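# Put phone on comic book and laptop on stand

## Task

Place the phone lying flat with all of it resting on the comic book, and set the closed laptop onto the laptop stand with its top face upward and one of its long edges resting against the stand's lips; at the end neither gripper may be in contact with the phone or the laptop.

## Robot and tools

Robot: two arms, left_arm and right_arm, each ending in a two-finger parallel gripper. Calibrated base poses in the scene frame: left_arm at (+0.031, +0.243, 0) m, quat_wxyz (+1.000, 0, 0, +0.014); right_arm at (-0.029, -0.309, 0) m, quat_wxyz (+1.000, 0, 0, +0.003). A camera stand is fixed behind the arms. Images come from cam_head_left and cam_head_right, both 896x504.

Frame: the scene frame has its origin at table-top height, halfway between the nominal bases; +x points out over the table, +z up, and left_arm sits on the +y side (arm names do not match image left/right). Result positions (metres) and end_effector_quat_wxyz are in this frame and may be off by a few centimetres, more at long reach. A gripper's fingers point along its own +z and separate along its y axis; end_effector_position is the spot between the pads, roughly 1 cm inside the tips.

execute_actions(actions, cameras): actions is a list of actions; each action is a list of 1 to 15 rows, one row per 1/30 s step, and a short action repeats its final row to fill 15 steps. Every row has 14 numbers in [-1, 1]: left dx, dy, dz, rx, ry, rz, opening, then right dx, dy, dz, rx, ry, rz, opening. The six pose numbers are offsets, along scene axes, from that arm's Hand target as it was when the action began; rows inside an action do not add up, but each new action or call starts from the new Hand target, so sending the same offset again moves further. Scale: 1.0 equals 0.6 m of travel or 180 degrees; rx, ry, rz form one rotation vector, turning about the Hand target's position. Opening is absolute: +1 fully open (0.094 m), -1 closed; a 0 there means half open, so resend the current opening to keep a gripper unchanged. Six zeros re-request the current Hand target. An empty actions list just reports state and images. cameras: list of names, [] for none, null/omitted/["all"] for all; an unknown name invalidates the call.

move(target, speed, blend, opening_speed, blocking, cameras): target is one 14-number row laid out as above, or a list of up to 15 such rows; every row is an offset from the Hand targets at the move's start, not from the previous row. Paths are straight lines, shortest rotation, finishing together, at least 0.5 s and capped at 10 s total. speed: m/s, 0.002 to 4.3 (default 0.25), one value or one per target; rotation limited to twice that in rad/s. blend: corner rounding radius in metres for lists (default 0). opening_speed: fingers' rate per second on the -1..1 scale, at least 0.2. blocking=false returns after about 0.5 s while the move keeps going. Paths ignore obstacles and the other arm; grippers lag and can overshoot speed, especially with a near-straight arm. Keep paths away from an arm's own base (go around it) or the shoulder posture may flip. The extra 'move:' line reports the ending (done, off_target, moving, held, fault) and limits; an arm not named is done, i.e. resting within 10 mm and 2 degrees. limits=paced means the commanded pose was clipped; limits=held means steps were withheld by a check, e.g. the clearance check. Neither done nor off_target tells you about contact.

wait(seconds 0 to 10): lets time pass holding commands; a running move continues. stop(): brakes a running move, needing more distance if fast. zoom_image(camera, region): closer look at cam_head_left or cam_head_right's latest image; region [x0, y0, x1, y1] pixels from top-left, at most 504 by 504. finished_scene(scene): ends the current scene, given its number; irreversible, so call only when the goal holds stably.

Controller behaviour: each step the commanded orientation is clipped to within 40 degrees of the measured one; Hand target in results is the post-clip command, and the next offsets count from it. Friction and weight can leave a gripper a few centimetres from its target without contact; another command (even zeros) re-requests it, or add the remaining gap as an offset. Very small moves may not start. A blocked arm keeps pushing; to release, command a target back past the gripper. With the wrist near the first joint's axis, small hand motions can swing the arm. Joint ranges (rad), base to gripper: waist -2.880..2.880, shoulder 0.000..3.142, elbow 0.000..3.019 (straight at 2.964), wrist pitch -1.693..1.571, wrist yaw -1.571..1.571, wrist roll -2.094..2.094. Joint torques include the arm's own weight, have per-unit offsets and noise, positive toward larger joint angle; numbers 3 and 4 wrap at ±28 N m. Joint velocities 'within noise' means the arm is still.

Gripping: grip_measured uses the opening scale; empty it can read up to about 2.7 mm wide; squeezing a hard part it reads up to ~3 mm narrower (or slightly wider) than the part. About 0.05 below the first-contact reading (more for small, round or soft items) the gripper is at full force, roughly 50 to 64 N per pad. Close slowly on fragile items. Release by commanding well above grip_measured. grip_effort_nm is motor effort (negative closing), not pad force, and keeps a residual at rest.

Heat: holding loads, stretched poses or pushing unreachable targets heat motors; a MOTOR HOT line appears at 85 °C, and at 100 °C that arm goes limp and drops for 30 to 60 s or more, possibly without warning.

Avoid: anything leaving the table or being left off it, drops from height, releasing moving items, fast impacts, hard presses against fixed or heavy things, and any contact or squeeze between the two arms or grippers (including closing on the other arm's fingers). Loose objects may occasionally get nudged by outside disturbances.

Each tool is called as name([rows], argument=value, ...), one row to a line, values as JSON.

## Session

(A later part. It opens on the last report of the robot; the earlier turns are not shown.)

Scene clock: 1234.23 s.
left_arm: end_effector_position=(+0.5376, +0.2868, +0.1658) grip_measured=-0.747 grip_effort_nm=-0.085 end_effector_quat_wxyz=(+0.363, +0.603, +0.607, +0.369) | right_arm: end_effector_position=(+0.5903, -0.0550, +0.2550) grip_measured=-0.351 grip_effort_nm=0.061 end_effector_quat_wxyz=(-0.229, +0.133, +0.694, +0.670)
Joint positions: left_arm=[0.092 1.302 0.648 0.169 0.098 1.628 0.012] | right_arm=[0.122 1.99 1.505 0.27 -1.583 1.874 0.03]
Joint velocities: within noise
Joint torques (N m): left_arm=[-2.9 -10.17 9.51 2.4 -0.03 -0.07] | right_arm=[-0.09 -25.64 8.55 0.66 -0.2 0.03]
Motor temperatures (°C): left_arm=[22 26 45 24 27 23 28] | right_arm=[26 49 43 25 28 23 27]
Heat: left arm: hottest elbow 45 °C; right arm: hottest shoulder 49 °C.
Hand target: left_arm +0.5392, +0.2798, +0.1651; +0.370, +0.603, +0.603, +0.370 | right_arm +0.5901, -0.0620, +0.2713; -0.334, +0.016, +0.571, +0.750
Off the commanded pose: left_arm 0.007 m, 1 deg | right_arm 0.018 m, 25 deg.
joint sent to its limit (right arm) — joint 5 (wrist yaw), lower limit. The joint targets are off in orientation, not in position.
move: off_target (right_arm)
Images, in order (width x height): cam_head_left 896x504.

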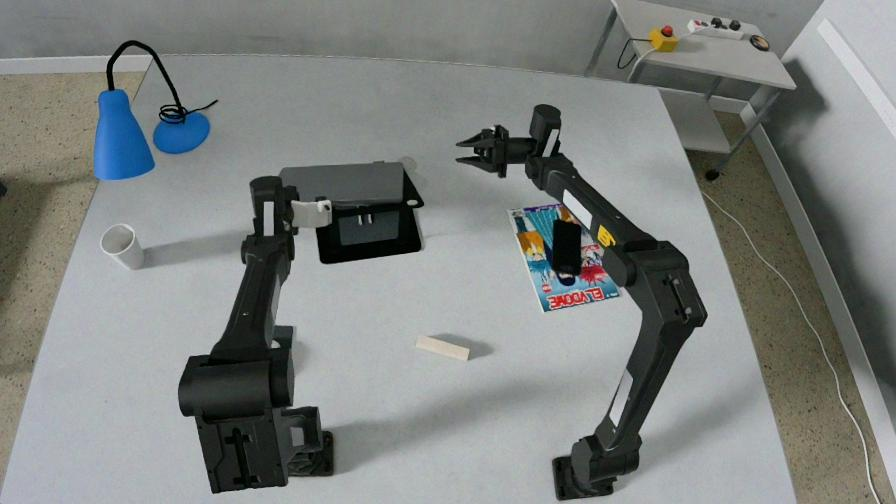

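move([
  [-0.2,0,0.15,0,0,0,-0.1,0,0,0,0,0,0,-0.35],
  [-0.18,0,0.30,0,0,0,-0.1,0,0,0,0,0,0,-0.35],
  [0.0,0,-0.03,0,0,0,-0.1,0,0,0,0,0,0,-0.35],
], speed=0.15, cameras=["cam_head_left"])

zoom_image(camera="cam_head_left", region=[230, 140, 430, 260])

move(target=[0,0,0,0,0,0,-0.75,0,0,0,0,0,0,-0.35], opening_speed=0.3, cameras=["cam_head_left"])

zoom_image(camera="cam_head_left", region=[230, 140, 430, 260])

Scene clock: 1243.37 s.
left_arm: end_effector_position=(+0.5376, +0.2868, +0.1474) grip_measured=-0.102 grip_effort_nm=0.129 end_effector_quat_wxyz=(+0.363, +0.604, +0.607, +0.369) | right_arm: end_effector_position=(+0.5901, -0.0551, +0.2545) grip_measured=-0.351 grip_effort_nm=0.056 end_effector_quat_wxyz=(-0.229, +0.134, +0.693, +0.670)
Joint positions: left_arm=[0.092 1.343 0.624 0.234 0.098 1.628 0.042] | right_arm=[0.122 1.99 1.505 0.26 -1.583 1.867 0.03]
Joint velocities: within noise
Joint torques (N m): left_arm=[-2.37 -10.4 8.98 2.55 -0.13 -0.12] | right_arm=[-0.15 -25.58 8.62 0.8 -0.2 0.05]
Motor temperatures (°C): left_arm=[22 26 44 24 27 23 28] | right_arm=[26 48 43 25 28 23 27]
Heat: left arm: hottest elbow 44 °C; right arm: hottest shoulder 48 °C.
Hand target: left_arm +0.5391, +0.2798, +0.1470; +0.369, +0.603, +0.603, +0.369 | right_arm +0.5901, -0.0620, +0.2713; -0.334, +0.016, +0.571, +0.750
Off the commanded pose: left_arm 0.007 m, 1 deg | right_arm 0.018 m, 25 deg.
joint sent to its limit (right arm) — joint 5 (wrist yaw), lower limit. The joint targets are off in orientation, not in position.
move: off_target (right_arm)
Images, in order (width x height): cam_head_left 896x504.

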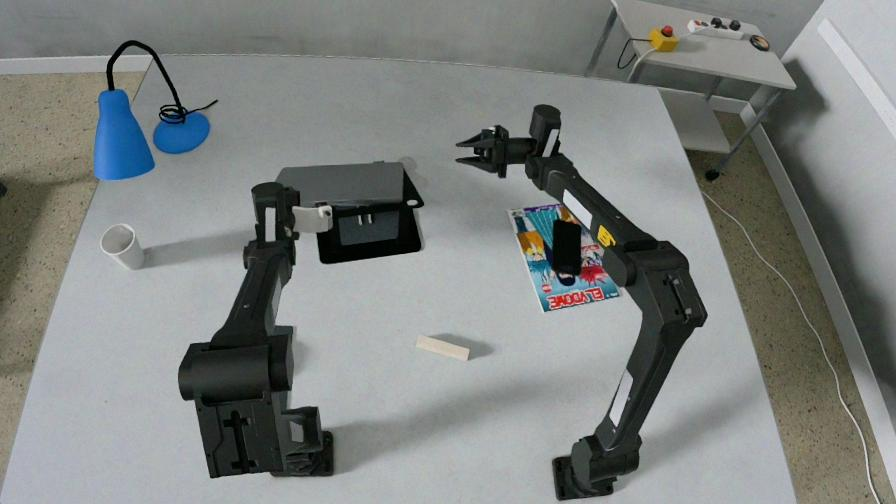

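Scaled by 2.520.

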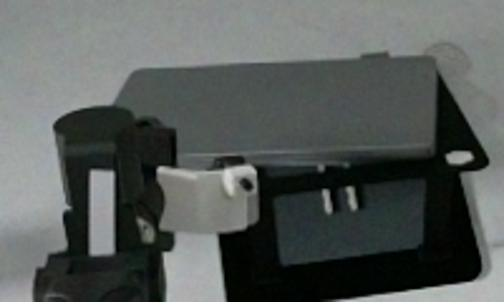

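Scene clock: 1245.83 s.
left_arm: end_effector_position=(+0.5376, +0.2868, +0.1474) grip_measured=-0.747 grip_effort_nm=-0.085 end_effector_quat_wxyz=(+0.363, +0.604, +0.607, +0.369) | right_arm: end_effector_position=(+0.5901, -0.0551, +0.2545) grip_measured=-0.351 grip_effort_nm=0.061 end_effector_quat_wxyz=(-0.229, +0.134, +0.693, +0.670)
Joint positions: left_arm=[0.092 1.343 0.624 0.234 0.098 1.628 0.012] | right_arm=[0.122 1.99 1.505 0.26 -1.583 1.865 0.03]
Joint velocities: within noise
Joint torques (N m): left_arm=[-2.61 -9.99 9.01 2.43 -0.1 -0.09] | right_arm=[-0.09 -25.58 8.64 0.68 -0.21 0.03]
Motor temperatures (°C): left_arm=[22 26 44 24 27 23 28] | right_arm=[26 48 43 25 28 23 27]
Heat: left arm: hottest elbow 44 °C; right arm: hottest shoulder 48 °C.
Hand target: left_arm +0.5391, +0.2798, +0.1470; +0.369, +0.603, +0.603, +0.369 | right_arm +0.5902, -0.0620, +0.2713; -0.334, +0.016, +0.571, +0.750
Off the commanded pose: left_arm 0.007 m, 1 deg | right_arm 0.018 m, 25 deg.
joint sent to its limit (right arm) — joint 5 (wrist yaw), lower limit. The joint targets are off in orientation, not in position.
move: off_target (right_arm)
Images, in order (width x height): cam_head_left 896x504.

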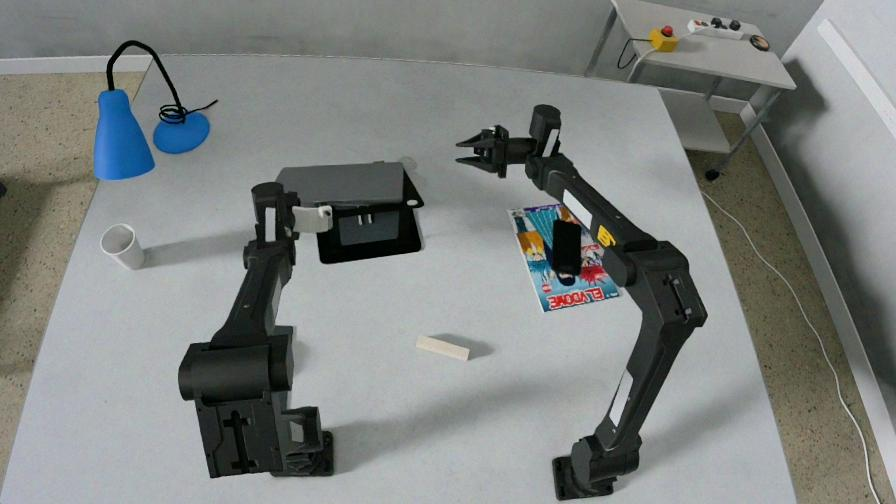

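Scaled by 2.520.

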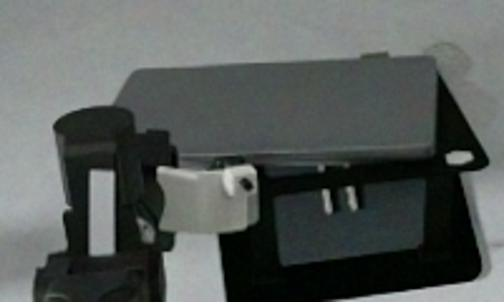

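zoom_image(camera="cam_head_left", region=[245, 160, 335, 230])

execute_actions(actions=[], cameras=["cam_head_right"])

zoom_image(camera="cam_head_right", region=[225, 160, 335, 240])

Scaled by 5.600.

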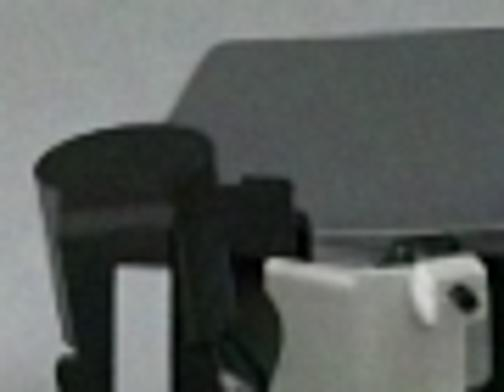

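Scene clock: 1249.13 s.
left_arm: end_effector_position=(+0.5376, +0.2868, +0.1474) grip_measured=-0.748 grip_effort_nm=-0.081 end_effector_quat_wxyz=(+0.363, +0.604, +0.607, +0.369) | right_arm: end_effector_position=(+0.5901, -0.0551, +0.2545) grip_measured=-0.351 grip_effort_nm=0.061 end_effector_quat_wxyz=(-0.229, +0.134, +0.693, +0.670)
Joint positions: left_arm=[0.092 1.343 0.624 0.234 0.098 1.628 0.012] | right_arm=[0.122 1.99 1.505 0.26 -1.583 1.865 0.03]
Joint velocities: within noise
Joint torques (N m): left_arm=[-2.26 -10.34 9.03 2.55 -0.07 -0.12] | right_arm=[-0.15 -25.64 8.64 0.68 -0.21 0.03]
Motor temperatures (°C): left_arm=[22 26 44 24 27 23 28] | right_arm=[26 48 43 25 28 23 27]
Heat: left arm: hottest elbow 44 °C; right arm: hottest shoulder 48 °C.
Hand target: left_arm +0.5391, +0.2798, +0.1470; +0.369, +0.603, +0.603, +0.369 | right_arm +0.5902, -0.0620, +0.2713; -0.334, +0.016, +0.571, +0.750
Tool commands: left_gripper/opening=-0.75 right_gripper/opening=-0.35
Off the commanded pose: left_arm 0.007 m, 1 deg | right_arm 0.018 m, 25 deg.
Images, in order (width x height): cam_head_right 896x504.

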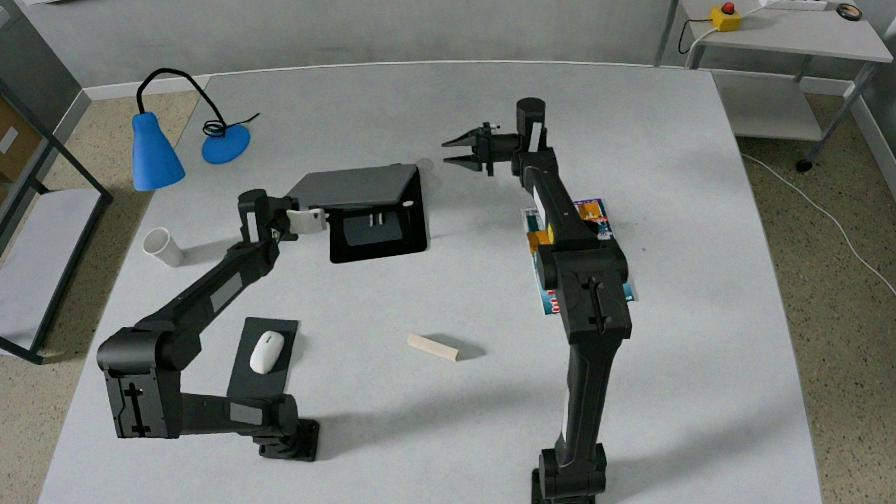

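Scaled by 4.582.

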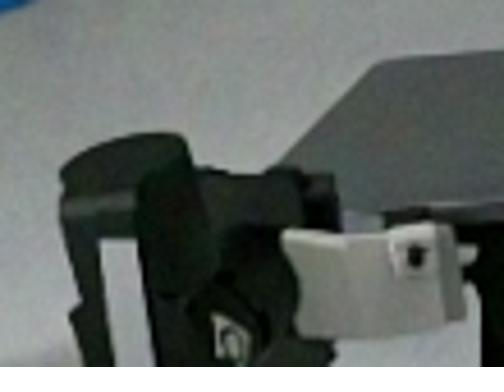

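move(target=[0,0,-0.05,0,0,0,-0.75,0,0,0,0,0,0,-0.35], speed=0.05, cameras=["cam_head_left"])

zoom_image(camera="cam_head_left", region=[245, 150, 425, 240])

Scene clock: 1275.17 s.
left_arm: end_effector_position=(+0.5398, +0.2854, +0.1390) grip_measured=-0.748 grip_effort_nm=-0.066 end_effector_quat_wxyz=(+0.380, +0.594, +0.598, +0.380) | right_arm: end_effector_position=(+0.5901, -0.0551, +0.2545) grip_measured=-0.351 grip_effort_nm=0.061 end_effector_quat_wxyz=(-0.229, +0.134, +0.693, +0.670)
Joint positions: left_arm=[0.092 1.383 0.593 0.351 0.106 1.617 0.012] | right_arm=[0.122 1.99 1.505 0.26 -1.583 1.865 0.03]
Joint velocities: within noise
Joint torques (N m): left_arm=[-2.37 -6.89 7.92 2.17 -0.44 -0.03] | right_arm=[-0.15 -25.64 8.64 0.68 -0.21 0.03]
Motor temperatures (°C): left_arm=[22 26 43 24 27 23 28] | right_arm=[26 47 43 25 27 23 27]
Heat: left arm: hottest elbow 43 °C; right arm: hottest shoulder 47 °C.
Hand target: left_arm +0.5392, +0.2797, +0.1170; +0.370, +0.603, +0.603, +0.369 | right_arm +0.5902, -0.0620, +0.2713; -0.334, +0.016, +0.571, +0.750
Off the commanded pose: left_arm 0.023 m, 2 deg | right_arm 0.018 m, 25 deg.
joint sent to its limit (right arm) — joint 5 (wrist yaw), lower limit. The joint targets are off in orientation, not in position.
move: off_target (left_arm, right_arm)
Images, in order (width x height): cam_head_left 896x504.

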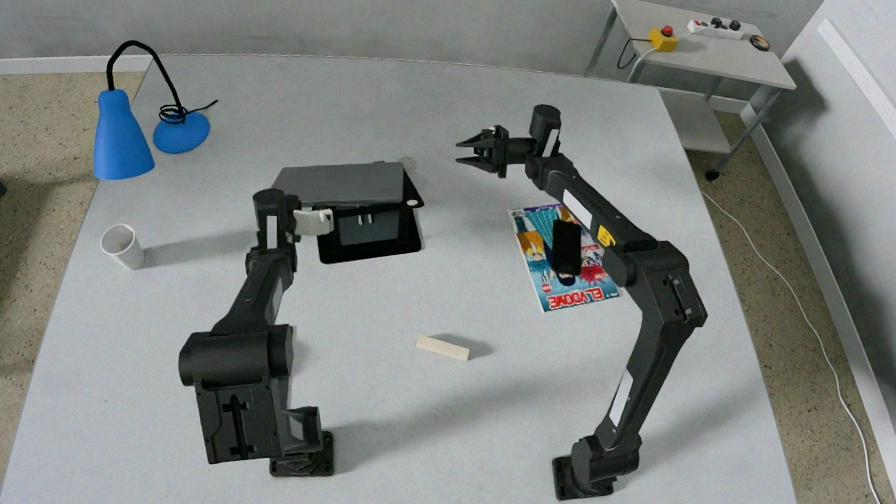

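Scaled by 2.800.

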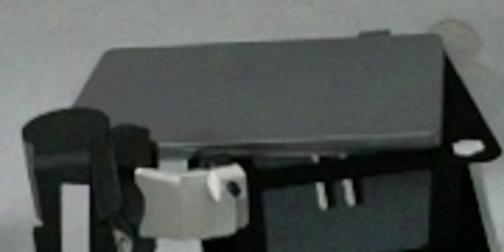

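move([
  [0,0,0.06,0,0,0,-0.75,0,0,0,0,0,0,-0.35],
  [-0.23,0.045,0.15,0,0,0,0.2,0,0,0,0,0,0,-0.35],
  [-0.23,0.045,0.25,0,0,0,0.2,0,0,0,0,0,0,-0.35],
  [-0.12,0.045,0.07,0,0,0,0.2,0,0,0,0,0,0,-0.35],
  [-0.015,0.045,-0.015,0,0,0,0.2,0,0,0,0,0,0,-0.35],
], speed=0.12, cameras=["cam_head_left","cam_head_right"])

zoom_image(camera="cam_head_left", region=[245, 150, 425, 240])

zoom_image(camera="cam_head_right", region=[225, 150, 405, 240])

Scene clock: 1288.70 s.
left_arm: end_effector_position=(+0.5020, +0.3081, +0.0844) grip_measured=+0.198 grip_effort_nm=0.129 end_effector_quat_wxyz=(+0.350, +0.611, +0.618, +0.349) | right_arm: end_effector_position=(+0.5901, -0.0551, +0.2545) grip_measured=-0.351 grip_effort_nm=0.061 end_effector_quat_wxyz=(-0.229, +0.133, +0.693, +0.670)
Joint positions: left_arm=[0.172 1.422 0.504 0.373 0.169 1.664 0.056] | right_arm=[0.122 1.99 1.505 0.26 -1.583 1.865 0.03]
Joint velocities: within noise
Joint torques (N m): left_arm=[-2.49 -9.29 13.19 2.45 -0.06 -0.15] | right_arm=[-0.15 -25.64 8.62 0.68 -0.21 0.03]
Motor temperatures (°C): left_arm=[22 26 43 24 27 23 28] | right_arm=[26 47 43 25 27 23 27]
Heat: left arm: hottest elbow 43 °C; right arm: hottest shoulder 47 °C.
Hand target: left_arm +0.5300, +0.3068, +0.1078; +0.369, +0.603, +0.603, +0.369 | right_arm +0.5902, -0.0620, +0.2713; -0.334, +0.016, +0.571, +0.750
Off the commanded pose: left_arm 0.037 m, 4 deg | right_arm 0.018 m, 25 deg.
joint sent to its limit (right arm) — joint 5 (wrist yaw), lower limit. The joint targets are off in orientation, not in position.
move: off_target (left_arm, right_arm)

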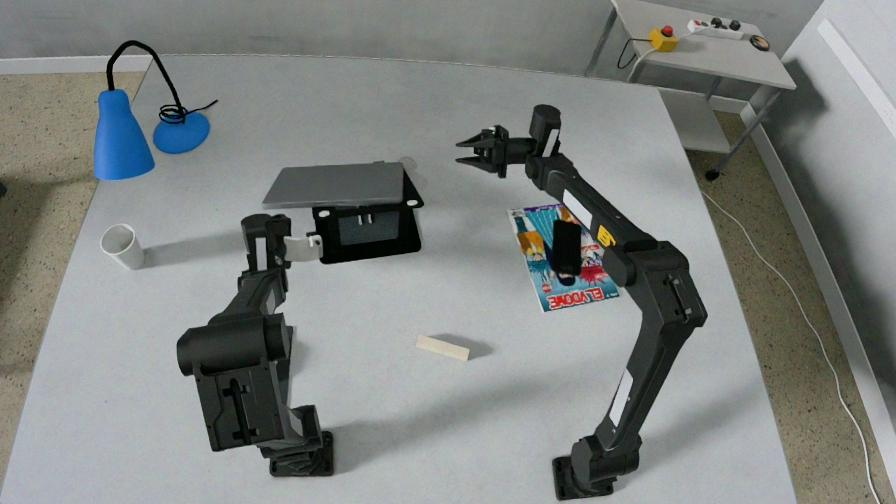

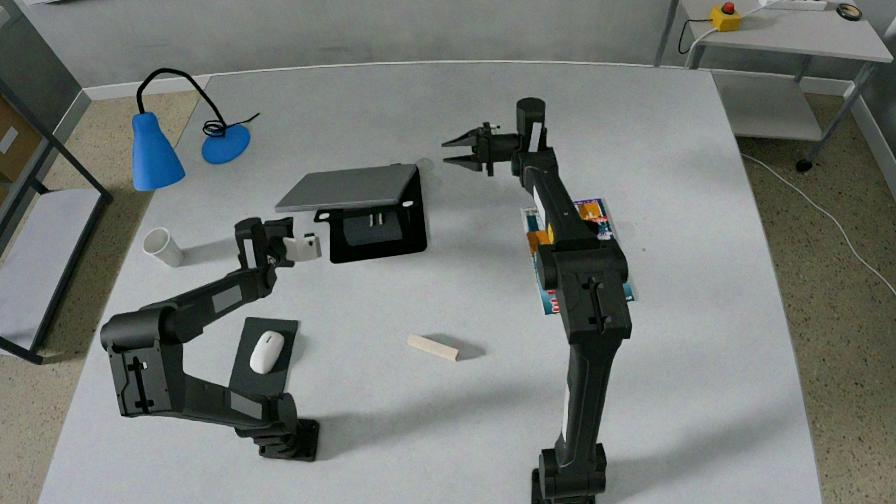

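Scaled by 2.800.

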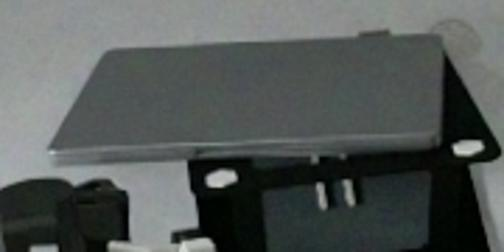

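Scaled by 2.800.

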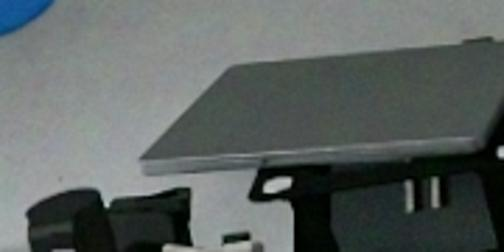

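move([
  [-0.21,0,0.0,0,0,0,0.2,0,0,0,0,0,0,-0.35],
  [-0.21,0,0.28,0,0,0,0.2,0,0,0,0,0,0,-0.35],
  [-0.09,0,0.14,0,0,0,0.2,0,0,0,0,0,0,-0.35],
  [0.045,0,0.055,0,0,0,0.2,0,0,0,0,0,0,-0.35],
], speed=0.12, cameras=["cam_head_left","cam_head_right"])

zoom_image(camera="cam_head_left", region=[245, 150, 425, 240])

zoom_image(camera="cam_head_right", region=[225, 150, 405, 240])

Scene clock: 1299.50 s.
left_arm: end_effector_position=(+0.5244, +0.3075, +0.1138) grip_measured=+0.198 grip_effort_nm=0.129 end_effector_quat_wxyz=(+0.350, +0.612, +0.619, +0.346) | right_arm: end_effector_position=(+0.5901, -0.0551, +0.2545) grip_measured=-0.351 grip_effort_nm=0.066 end_effector_quat_wxyz=(-0.229, +0.133, +0.693, +0.670)
Joint positions: left_arm=[0.159 1.389 0.593 0.246 0.161 1.658 0.056] | right_arm=[0.122 1.99 1.505 0.26 -1.583 1.865 0.03]
Joint velocities: within noise
Joint torques (N m): left_arm=[-2.37 -9.23 15.06 2.55 -0.18 -0.14] | right_arm=[-0.15 -25.64 8.62 0.66 -0.21 0.03]
Motor temperatures (°C): left_arm=[22 26 43 24 27 23 28] | right_arm=[26 47 43 25 27 23 27]
Heat: left arm: hottest elbow 43 °C; right arm: hottest shoulder 47 °C.
Hand target: left_arm +0.5571, +0.3067, +0.1410; +0.370, +0.603, +0.603, +0.369 | right_arm +0.5902, -0.0620, +0.2713; -0.334, +0.016, +0.571, +0.750
Off the commanded pose: left_arm 0.042 m, 4 deg | right_arm 0.018 m, 25 deg.
joint sent to its limit (right arm) — joint 5 (wrist yaw), lower limit. The joint targets are off in orientation, not in position.
move: off_target (left_arm, right_arm)

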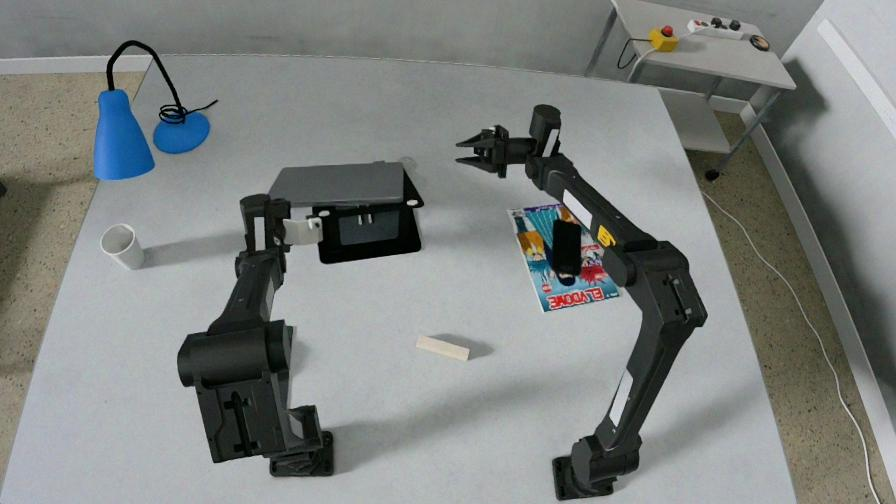

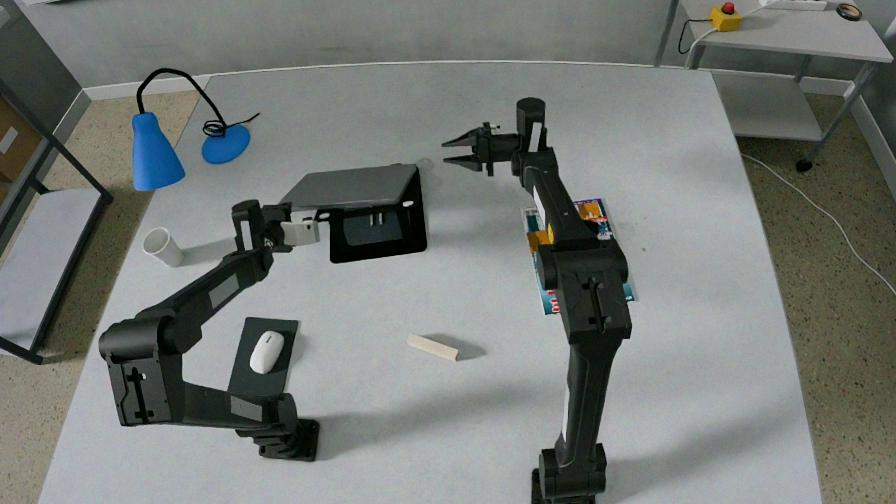

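Scaled by 2.800.

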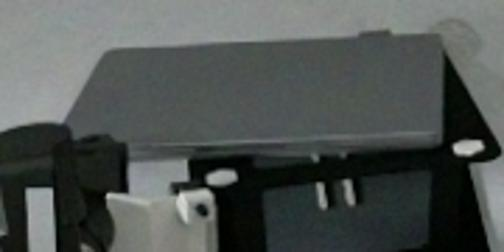

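Scaled by 2.800.

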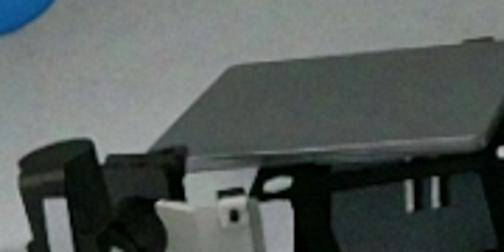

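move(target=[0,0,0,0,0,0,-0.75,0,0,0,0,0,0,-0.35], opening_speed=0.3, cameras=["cam_head_left"])

zoom_image(camera="cam_head_left", region=[245, 150, 425, 240])

Scene clock: 1305.07 s.
left_arm: end_effector_position=(+0.5306, +0.3077, +0.1226) grip_measured=-0.721 grip_effort_nm=-0.950 end_effector_quat_wxyz=(+0.359, +0.610, +0.611, +0.355) | right_arm: end_effector_position=(+0.5901, -0.0551, +0.2545) grip_measured=-0.351 grip_effort_nm=0.061 end_effector_quat_wxyz=(-0.229, +0.133, +0.693, +0.670)
Joint positions: left_arm=[0.159 1.389 0.603 0.265 0.166 1.659 0.013] | right_arm=[0.122 1.99 1.505 0.26 -1.583 1.865 0.03]
Joint velocities: within noise
Joint torques (N m): left_arm=[-2.73 -9.23 14.54 1.99 -0.42 -0.15] | right_arm=[-0.15 -25.58 8.64 0.66 -0.21 0.03]
Motor temperatures (°C): left_arm=[22 26 44 24 27 23 28] | right_arm=[26 48 43 25 27 23 27]
Heat: left arm: hottest elbow 44 °C; right arm: hottest shoulder 48 °C.
Hand target: left_arm +0.5571, +0.3067, +0.1410; +0.369, +0.603, +0.603, +0.369 | right_arm +0.5902, -0.0620, +0.2712; -0.334, +0.016, +0.571, +0.750
Off the commanded pose: left_arm 0.032 m, 2 deg | right_arm 0.018 m, 25 deg.
joint sent to its limit (right arm) — joint 5 (wrist yaw), lower limit. The joint targets are off in orientation, not in position.
move: off_target (left_arm, right_arm)
Images, in order (width x height): cam_head_left 896x504.

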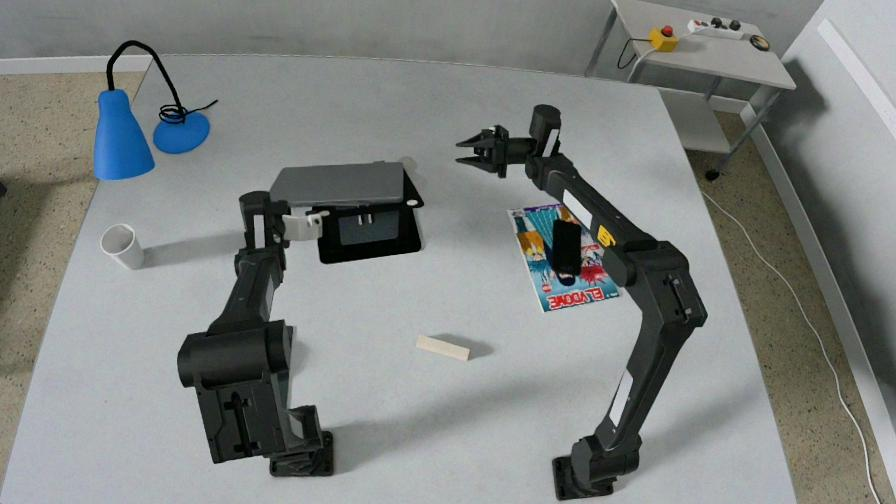

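Scaled by 2.800.

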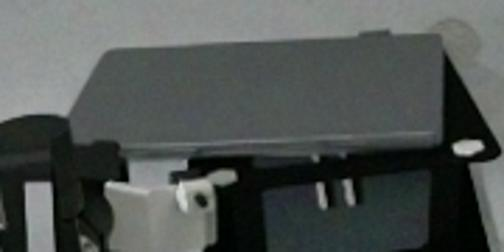

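move(target=[0,0,0,0,0,0,-1,0,0,0,0,0,0,-0.35], cameras=[])

move(target=[-0.095,0,0.03,0,0,0,-1,0,0,0,0,0,0,-0.35], speed=0.06, cameras=["cam_head_left"])

zoom_image(camera="cam_head_left", region=[245, 150, 425, 240])

Scene clock: 1309.83 s.
left_arm: end_effector_position=(+0.5306, +0.3077, +0.1228) grip_measured=-0.726 grip_effort_nm=-1.004 end_effector_quat_wxyz=(+0.359, +0.609, +0.611, +0.355) | right_arm: end_effector_position=(+0.5901, -0.0551, +0.2545) grip_measured=-0.351 grip_effort_nm=0.056 end_effector_quat_wxyz=(-0.229, +0.133, +0.693, +0.670)
Joint positions: left_arm=[0.159 1.389 0.603 0.266 0.166 1.659 0.013] | right_arm=[0.122 1.99 1.505 0.26 -1.583 1.865 0.03]
Joint velocities: within noise
Joint torques (N m): left_arm=[-3.02 -8.82 14.61 1.95 -0.44 -0.15] | right_arm=[-0.15 -25.64 8.62 0.66 -0.21 0.03]
Motor temperatures (°C): left_arm=[22 26 44 24 27 23 28] | right_arm=[26 48 43 25 27 23 27]
Heat: left arm: hottest elbow 44 °C; right arm: hottest shoulder 48 °C.
Hand target: left_arm +0.5571, +0.3068, +0.1411; +0.370, +0.603, +0.603, +0.369 | right_arm +0.5902, -0.0620, +0.2712; -0.334, +0.016, +0.571, +0.750
Off the commanded pose: left_arm 0.032 m, 2 deg | right_arm 0.018 m, 25 deg.
joint sent to its limit (right arm) — joint 5 (wrist yaw), lower limit. The joint targets are off in orientation, not in position.
move: off_target (left_arm, right_arm)
No camera images: "cameras" was empty.

Scene clock: 1311.50 s.
left_arm: end_effector_position=(+0.5004, +0.3016, +0.1544) grip_measured=-0.981 grip_effort_nm=-0.989 end_effector_quat_wxyz=(+0.370, +0.605, +0.604, +0.363) | right_arm: end_effector_position=(+0.5901, -0.0551, +0.2545) grip_measured=-0.351 grip_effort_nm=0.071 end_effector_quat_wxyz=(-0.229, +0.133, +0.693, +0.670)
Joint positions: left_arm=[0.162 1.229 0.548 0.192 0.177 1.655 0.001] | right_arm=[0.122 1.99 1.505 0.26 -1.583 1.865 0.03]
Joint velocities: within noise
Joint torques (N m): left_arm=[-0.15 -9.58 9.87 1.62 0.17 0.04] | right_arm=[-0.09 -25.58 8.62 0.68 -0.21 0.02]
Motor temperatures (°C): left_arm=[22 26 44 24 27 23 28] | right_arm=[26 48 43 25 27 23 27]
Heat: left arm: hottest elbow 44 °C; right arm: hottest shoulder 48 °C.
Hand target: left_arm +0.5001, +0.3068, +0.1590; +0.370, +0.603, +0.603, +0.369 | right_arm +0.5902, -0.0620, +0.2712; -0.334, +0.016, +0.571, +0.750
Off the commanded pose: left_arm 0.007 m, 1 deg | right_arm 0.018 m, 25 deg.
joint sent to its limit (right arm) — joint 5 (wrist yaw), lower limit. The joint targets are off in orientation, not in position.
move: off_target (right_arm)
Images, in order (width x height): cam_head_left 896x504.

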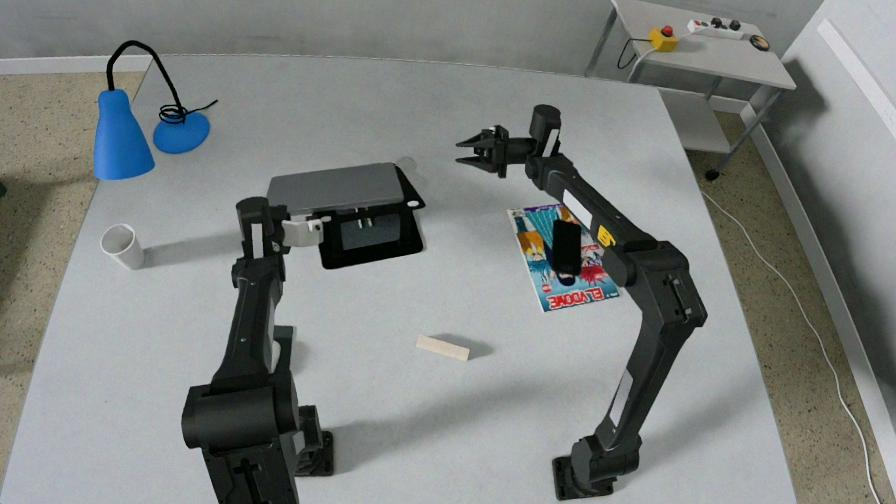

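Scaled by 2.800.

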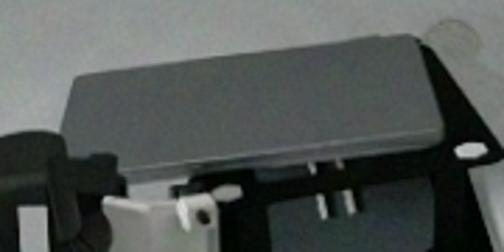

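move(target=[-0.25,0.0,0.1,0,0,0,-1,0,0,0,0,0,0,-0.35], speed=0.15, cameras=["cam_head_left","cam_head_right"])

zoom_image(camera="cam_head_left", region=[245, 150, 445, 280])

zoom_image(camera="cam_head_right", region=[255, 150, 455, 280])

Scene clock: 1315.83 s.
left_arm: end_effector_position=(+0.3539, +0.3034, +0.2221) grip_measured=-0.981 grip_effort_nm=-0.994 end_effector_quat_wxyz=(+0.374, +0.604, +0.600, +0.369) | right_arm: end_effector_position=(+0.5901, -0.0551, +0.2545) grip_measured=-0.351 grip_effort_nm=0.061 end_effector_quat_wxyz=(-0.229, +0.133, +0.693, +0.670)
Joint positions: left_arm=[0.33 0.553 0.416 -0.357 0.328 1.738 0.001] | right_arm=[0.122 1.99 1.505 0.26 -1.583 1.865 0.03]
Joint velocities: within noise
Joint torques (N m): left_arm=[0.26 -2.32 11.37 1.25 0.25 0.04] | right_arm=[-0.15 -25.7 8.65 0.66 -0.21 0.03]
Motor temperatures (°C): left_arm=[22 26 43 24 27 23 28] | right_arm=[26 48 43 25 27 23 26]
Heat: left arm: hottest elbow 43 °C; right arm: hottest shoulder 48 °C.
Hand target: left_arm +0.3501, +0.3067, +0.2191; +0.370, +0.603, +0.603, +0.370 | right_arm +0.5902, -0.0620, +0.2712; -0.334, +0.016, +0.571, +0.750
Off the commanded pose: left_arm 0.006 m, 1 deg | right_arm 0.018 m, 25 deg.
joint sent to its limit (right arm) — joint 5 (wrist yaw), lower limit. The joint targets are off in orientation, not in position.
move: off_target (right_arm)

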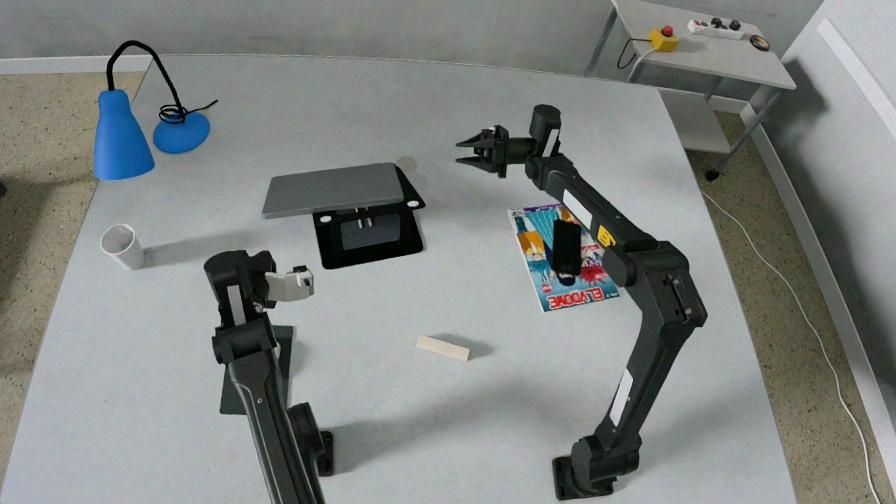

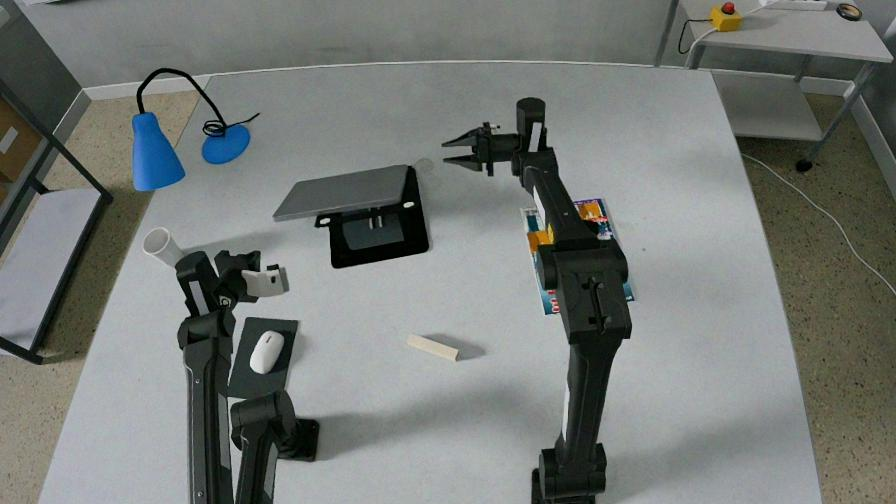

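Scaled by 2.520.

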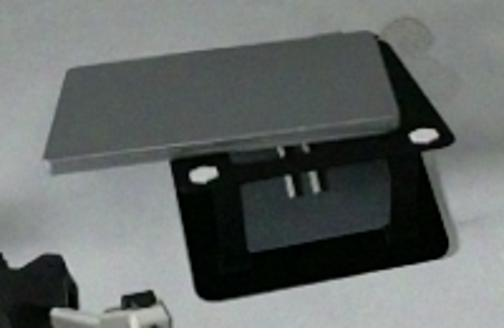

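Scaled by 2.520.

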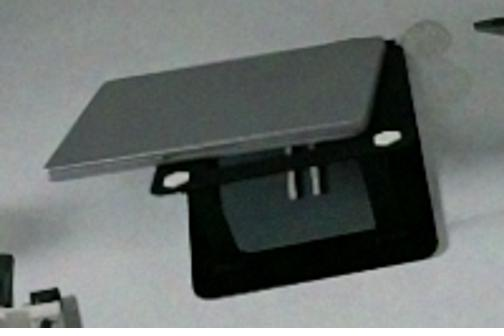

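move(target=[0,0.0,0.1,-0.18,0,0.09,-1,0,0,0,0,0,0,-0.35], speed=0.3, cameras=[])

Scene clock: 1328.87 s.
left_arm: end_effector_position=(+0.3409, +0.2998, +0.2320) grip_measured=-0.981 grip_effort_nm=-0.989 end_effector_quat_wxyz=(+0.447, +0.395, +0.775, +0.210) | right_arm: end_effector_position=(+0.5901, -0.0551, +0.2545) grip_measured=-0.351 grip_effort_nm=0.066 end_effector_quat_wxyz=(-0.229, +0.133, +0.693, +0.670)
Joint positions: left_arm=[0.341 0.527 0.48 -0.528 0.343 1.126 0.001] | right_arm=[0.122 1.99 1.505 0.26 -1.583 1.865 0.03]
Joint velocities: within noise
Joint torques (N m): left_arm=[-0.85 -2.61 19.23 1.43 -0.01 -0.08] | right_arm=[-0.15 -25.64 8.65 0.68 -0.21 0.03]
Motor temperatures (°C): left_arm=[22 25 44 24 27 23 28] | right_arm=[26 48 43 25 27 23 26]
Heat: left arm: hottest elbow 44 °C; right arm: hottest shoulder 48 °C.
Hand target: left_arm +0.3501, +0.3068, +0.2790; +0.467, +0.387, +0.760, +0.235 | right_arm +0.5902, -0.0620, +0.2712; -0.334, +0.016, +0.571, +0.750
Off the commanded pose: left_arm 0.049 m, 4 deg | right_arm 0.018 m, 25 deg.
joint sent to its limit (right arm) — joint 5 (wrist yaw), lower limit. The joint targets are off in orientation, not in position.
move: off_target (left_arm, right_arm)
No camera images: "cameras" was empty.

move([
  [0,0.0,0,-0.36,0,0.184,0.2,0,0,0,0,0,0,-0.35],
  [0,0.0,0,-0.713,0,0.364,0.2,0,0,0,0,0,0,-0.35],
], speed=0.5, cameras=["cam_head_left","cam_head_right"])

Scene clock: 1335.67 s.
left_arm: end_effector_position=(+0.3392, +0.3052, +0.2332) grip_measured=+0.198 grip_effort_nm=0.120 end_effector_quat_wxyz=(-0.344, +0.621, -0.608, +0.355) | right_arm: end_effector_position=(+0.5901, -0.0551, +0.2545) grip_measured=-0.351 grip_effort_nm=0.066 end_effector_quat_wxyz=(-0.229, +0.133, +0.693, +0.670)
Joint positions: left_arm=[0.352 0.521 0.48 -0.53 0.329 -1.393 0.056] | right_arm=[0.122 1.99 1.505 0.26 -1.583 1.865 0.03]
Joint velocities: within noise
Joint torques (N m): left_arm=[-2.73 -1.61 19.25 1.42 -0.09 0.01] | right_arm=[-0.15 -25.64 8.65 0.64 -0.21 0.03]
Motor temperatures (°C): left_arm=[22 25 44 24 27 23 28] | right_arm=[26 48 43 25 26 23 26]
Heat: left arm: hottest elbow 44 °C; right arm: hottest shoulder 48 °C.
Hand target: left_arm +0.3501, +0.3068, +0.2790; -0.370, +0.605, -0.600, +0.369 | right_arm +0.5902, -0.0620, +0.2712; -0.334, +0.016, +0.571, +0.750
Off the commanded pose: left_arm 0.047 m, 4 deg | right_arm 0.018 m, 25 deg.
joint sent to its limit (right arm) — joint 5 (wrist yaw), lower limit. The joint targets are off in orientation, not in position.
move: off_target (left_arm, right_arm)

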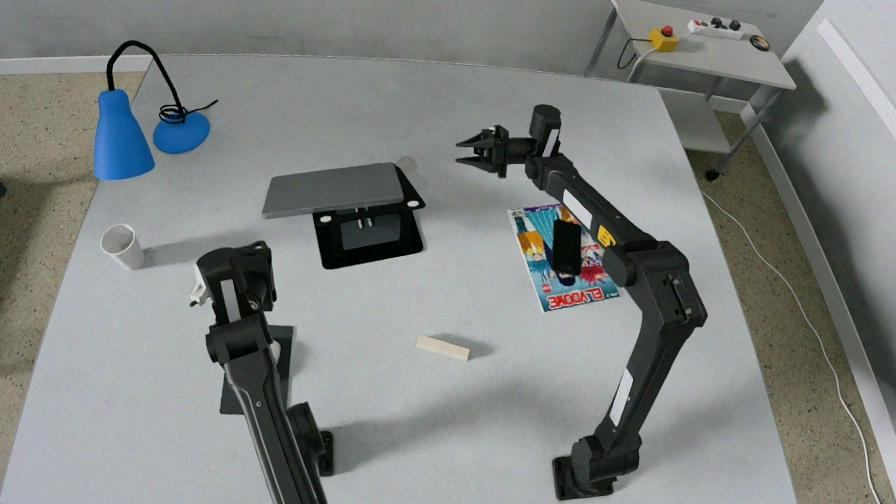

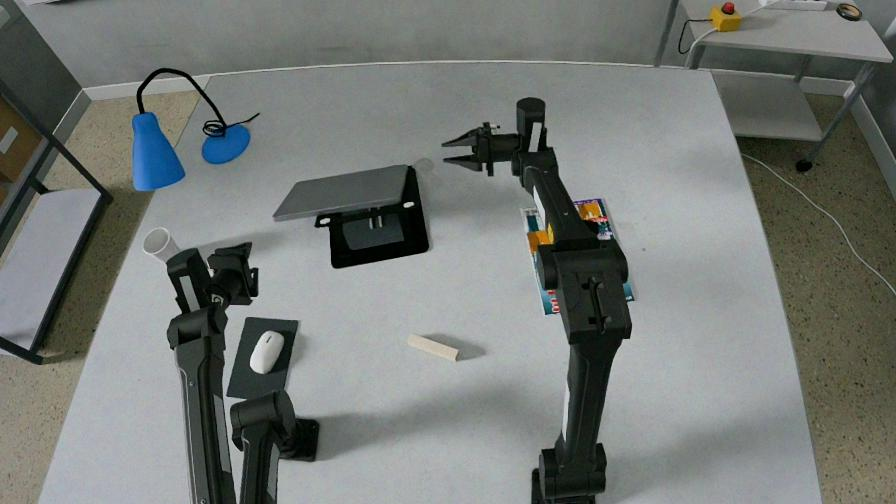

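move([
  [0.09,0.01,0,0,0,0,0.2,0,0,0,0,0,0,-0.35],
  [0.21,0.01,-0.14,0,0,0,0.2,0,0,0,0,0,0,-0.35],
  [0.345,0.01,-0.217,0,0,0,0.2,0,0,0,0,0,0,-0.35],
], speed=0.12, cameras=["cam_head_left","cam_head_right"])

zoom_image(camera="cam_head_left", region=[225, 150, 405, 240])

zoom_image(camera="cam_head_right", region=[225, 150, 405, 240])

Scene clock: 1343.07 s.
left_arm: end_effector_position=(+0.5269, +0.3140, +0.1198) grip_measured=+0.198 grip_effort_nm=0.120 end_effector_quat_wxyz=(-0.347, +0.622, -0.609, +0.348) | right_arm: end_effector_position=(+0.5901, -0.0551, +0.2545) grip_measured=-0.351 grip_effort_nm=0.066 end_effector_quat_wxyz=(-0.229, +0.133, +0.693, +0.670)
Joint positions: left_arm=[0.172 1.382 0.61 0.222 0.164 -1.484 0.056] | right_arm=[0.122 1.99 1.505 0.26 -1.583 1.865 0.03]
Joint velocities: within noise
Joint torques (N m): left_arm=[-2.26 -9.82 14.95 2.63 -0.11 -0.03] | right_arm=[-0.15 -25.58 8.62 0.66 -0.21 0.03]
Motor temperatures (°C): left_arm=[22 25 45 24 27 23 28] | right_arm=[26 48 43 25 26 23 26]
Heat: left arm: hottest elbow 45 °C; right arm: hottest shoulder 48 °C.
Hand target: left_arm +0.5572, +0.3128, +0.1489; -0.370, +0.605, -0.600, +0.369 | right_arm +0.5902, -0.0620, +0.2712; -0.334, +0.016, +0.571, +0.750
Off the commanded pose: left_arm 0.042 m, 4 deg | right_arm 0.018 m, 25 deg.
joint sent to its limit (right arm) — joint 5 (wrist yaw), lower limit. The joint targets are off in orientation, not in position.
move: off_target (left_arm, right_arm)

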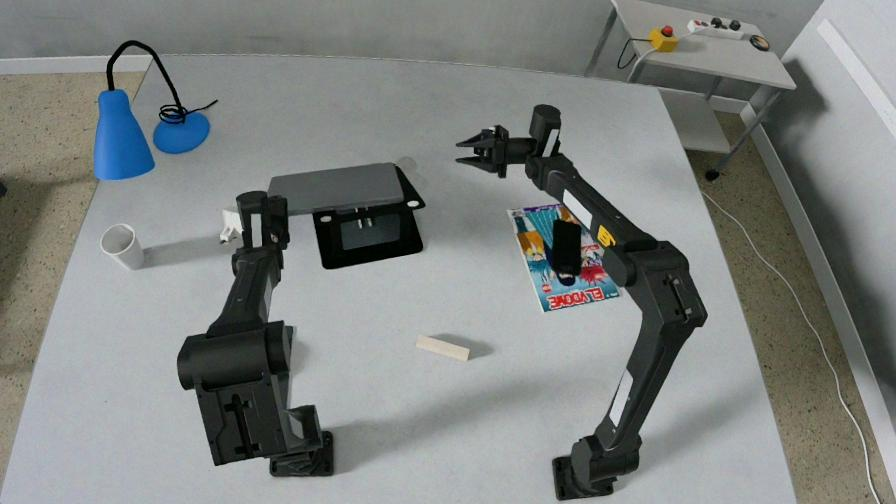

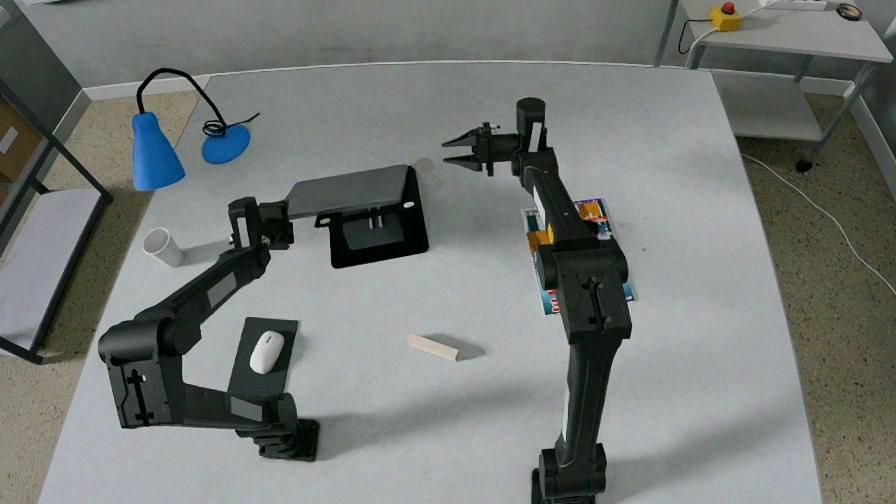

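Scaled by 2.800.

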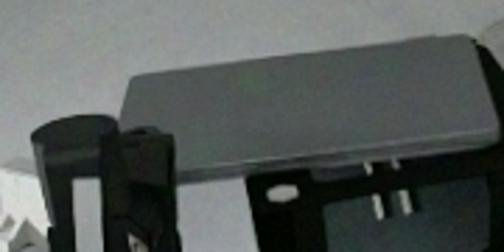

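Scaled by 2.800.

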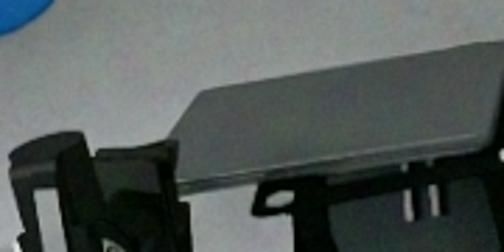

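Close.

move(target=[0,0,0,0,0,0,-0.8,0,0,0,0,0,0,-0.35], opening_speed=0.3, cameras=["cam_head_left"])

zoom_image(camera="cam_head_left", region=[225, 150, 405, 240])

Scene clock: 1348.33 s.
left_arm: end_effector_position=(+0.5267, +0.3146, +0.1153) grip_measured=-0.610 grip_effort_nm=-1.004 end_effector_quat_wxyz=(-0.339, +0.634, -0.600, +0.350) | right_arm: end_effector_position=(+0.5901, -0.0551, +0.2545) grip_measured=-0.351 grip_effort_nm=0.066 end_effector_quat_wxyz=(-0.229, +0.133, +0.693, +0.670)
Joint positions: left_arm=[0.172 1.392 0.61 0.222 0.16 -1.513 0.018] | right_arm=[0.122 1.99 1.505 0.26 -1.583 1.865 0.03]
Joint velocities: within noise
Joint torques (N m): left_arm=[-3.25 -10.17 14.74 2.52 -0.04 0.27] | right_arm=[-0.15 -25.58 8.64 0.68 -0.21 0.04]
Motor temperatures (°C): left_arm=[22 26 45 24 27 23 28] | right_arm=[26 48 43 25 26 23 26]
Heat: left arm: hottest elbow 45 °C; right arm: hottest shoulder 48 °C.
Hand target: left_arm +0.5572, +0.3129, +0.1488; -0.370, +0.605, -0.600, +0.369 | right_arm +0.5902, -0.0620, +0.2712; -0.334, +0.016, +0.571, +0.750
Off the commanded pose: left_arm 0.045 m, 5 deg | right_arm 0.018 m, 25 deg.
joint sent to its limit (right arm) — joint 5 (wrist yaw), lower limit. The joint targets are off in orientation, not in position.
move: off_target (left_arm, right_arm)
Images, in order (width x height): cam_head_left 896x504.

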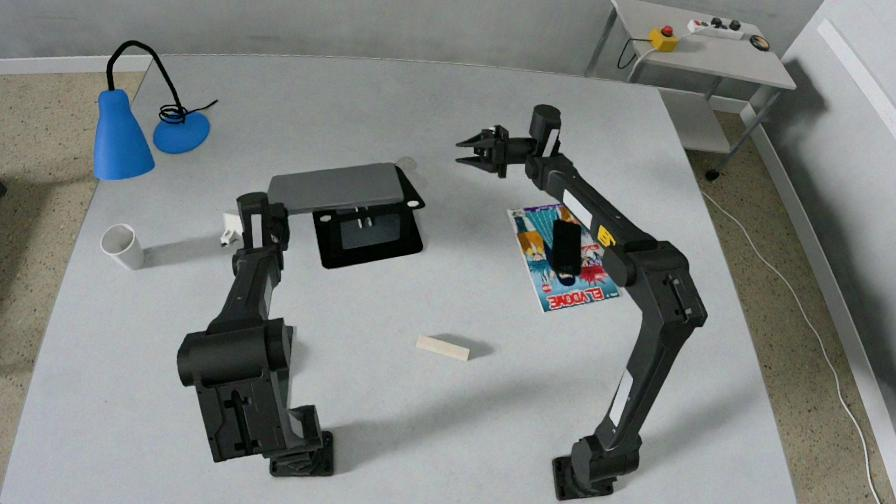

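Scaled by 2.800.

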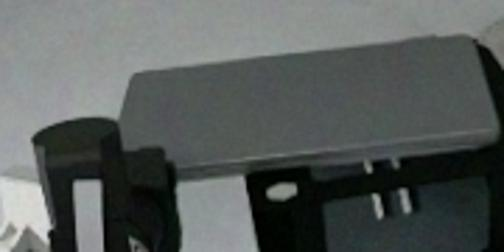

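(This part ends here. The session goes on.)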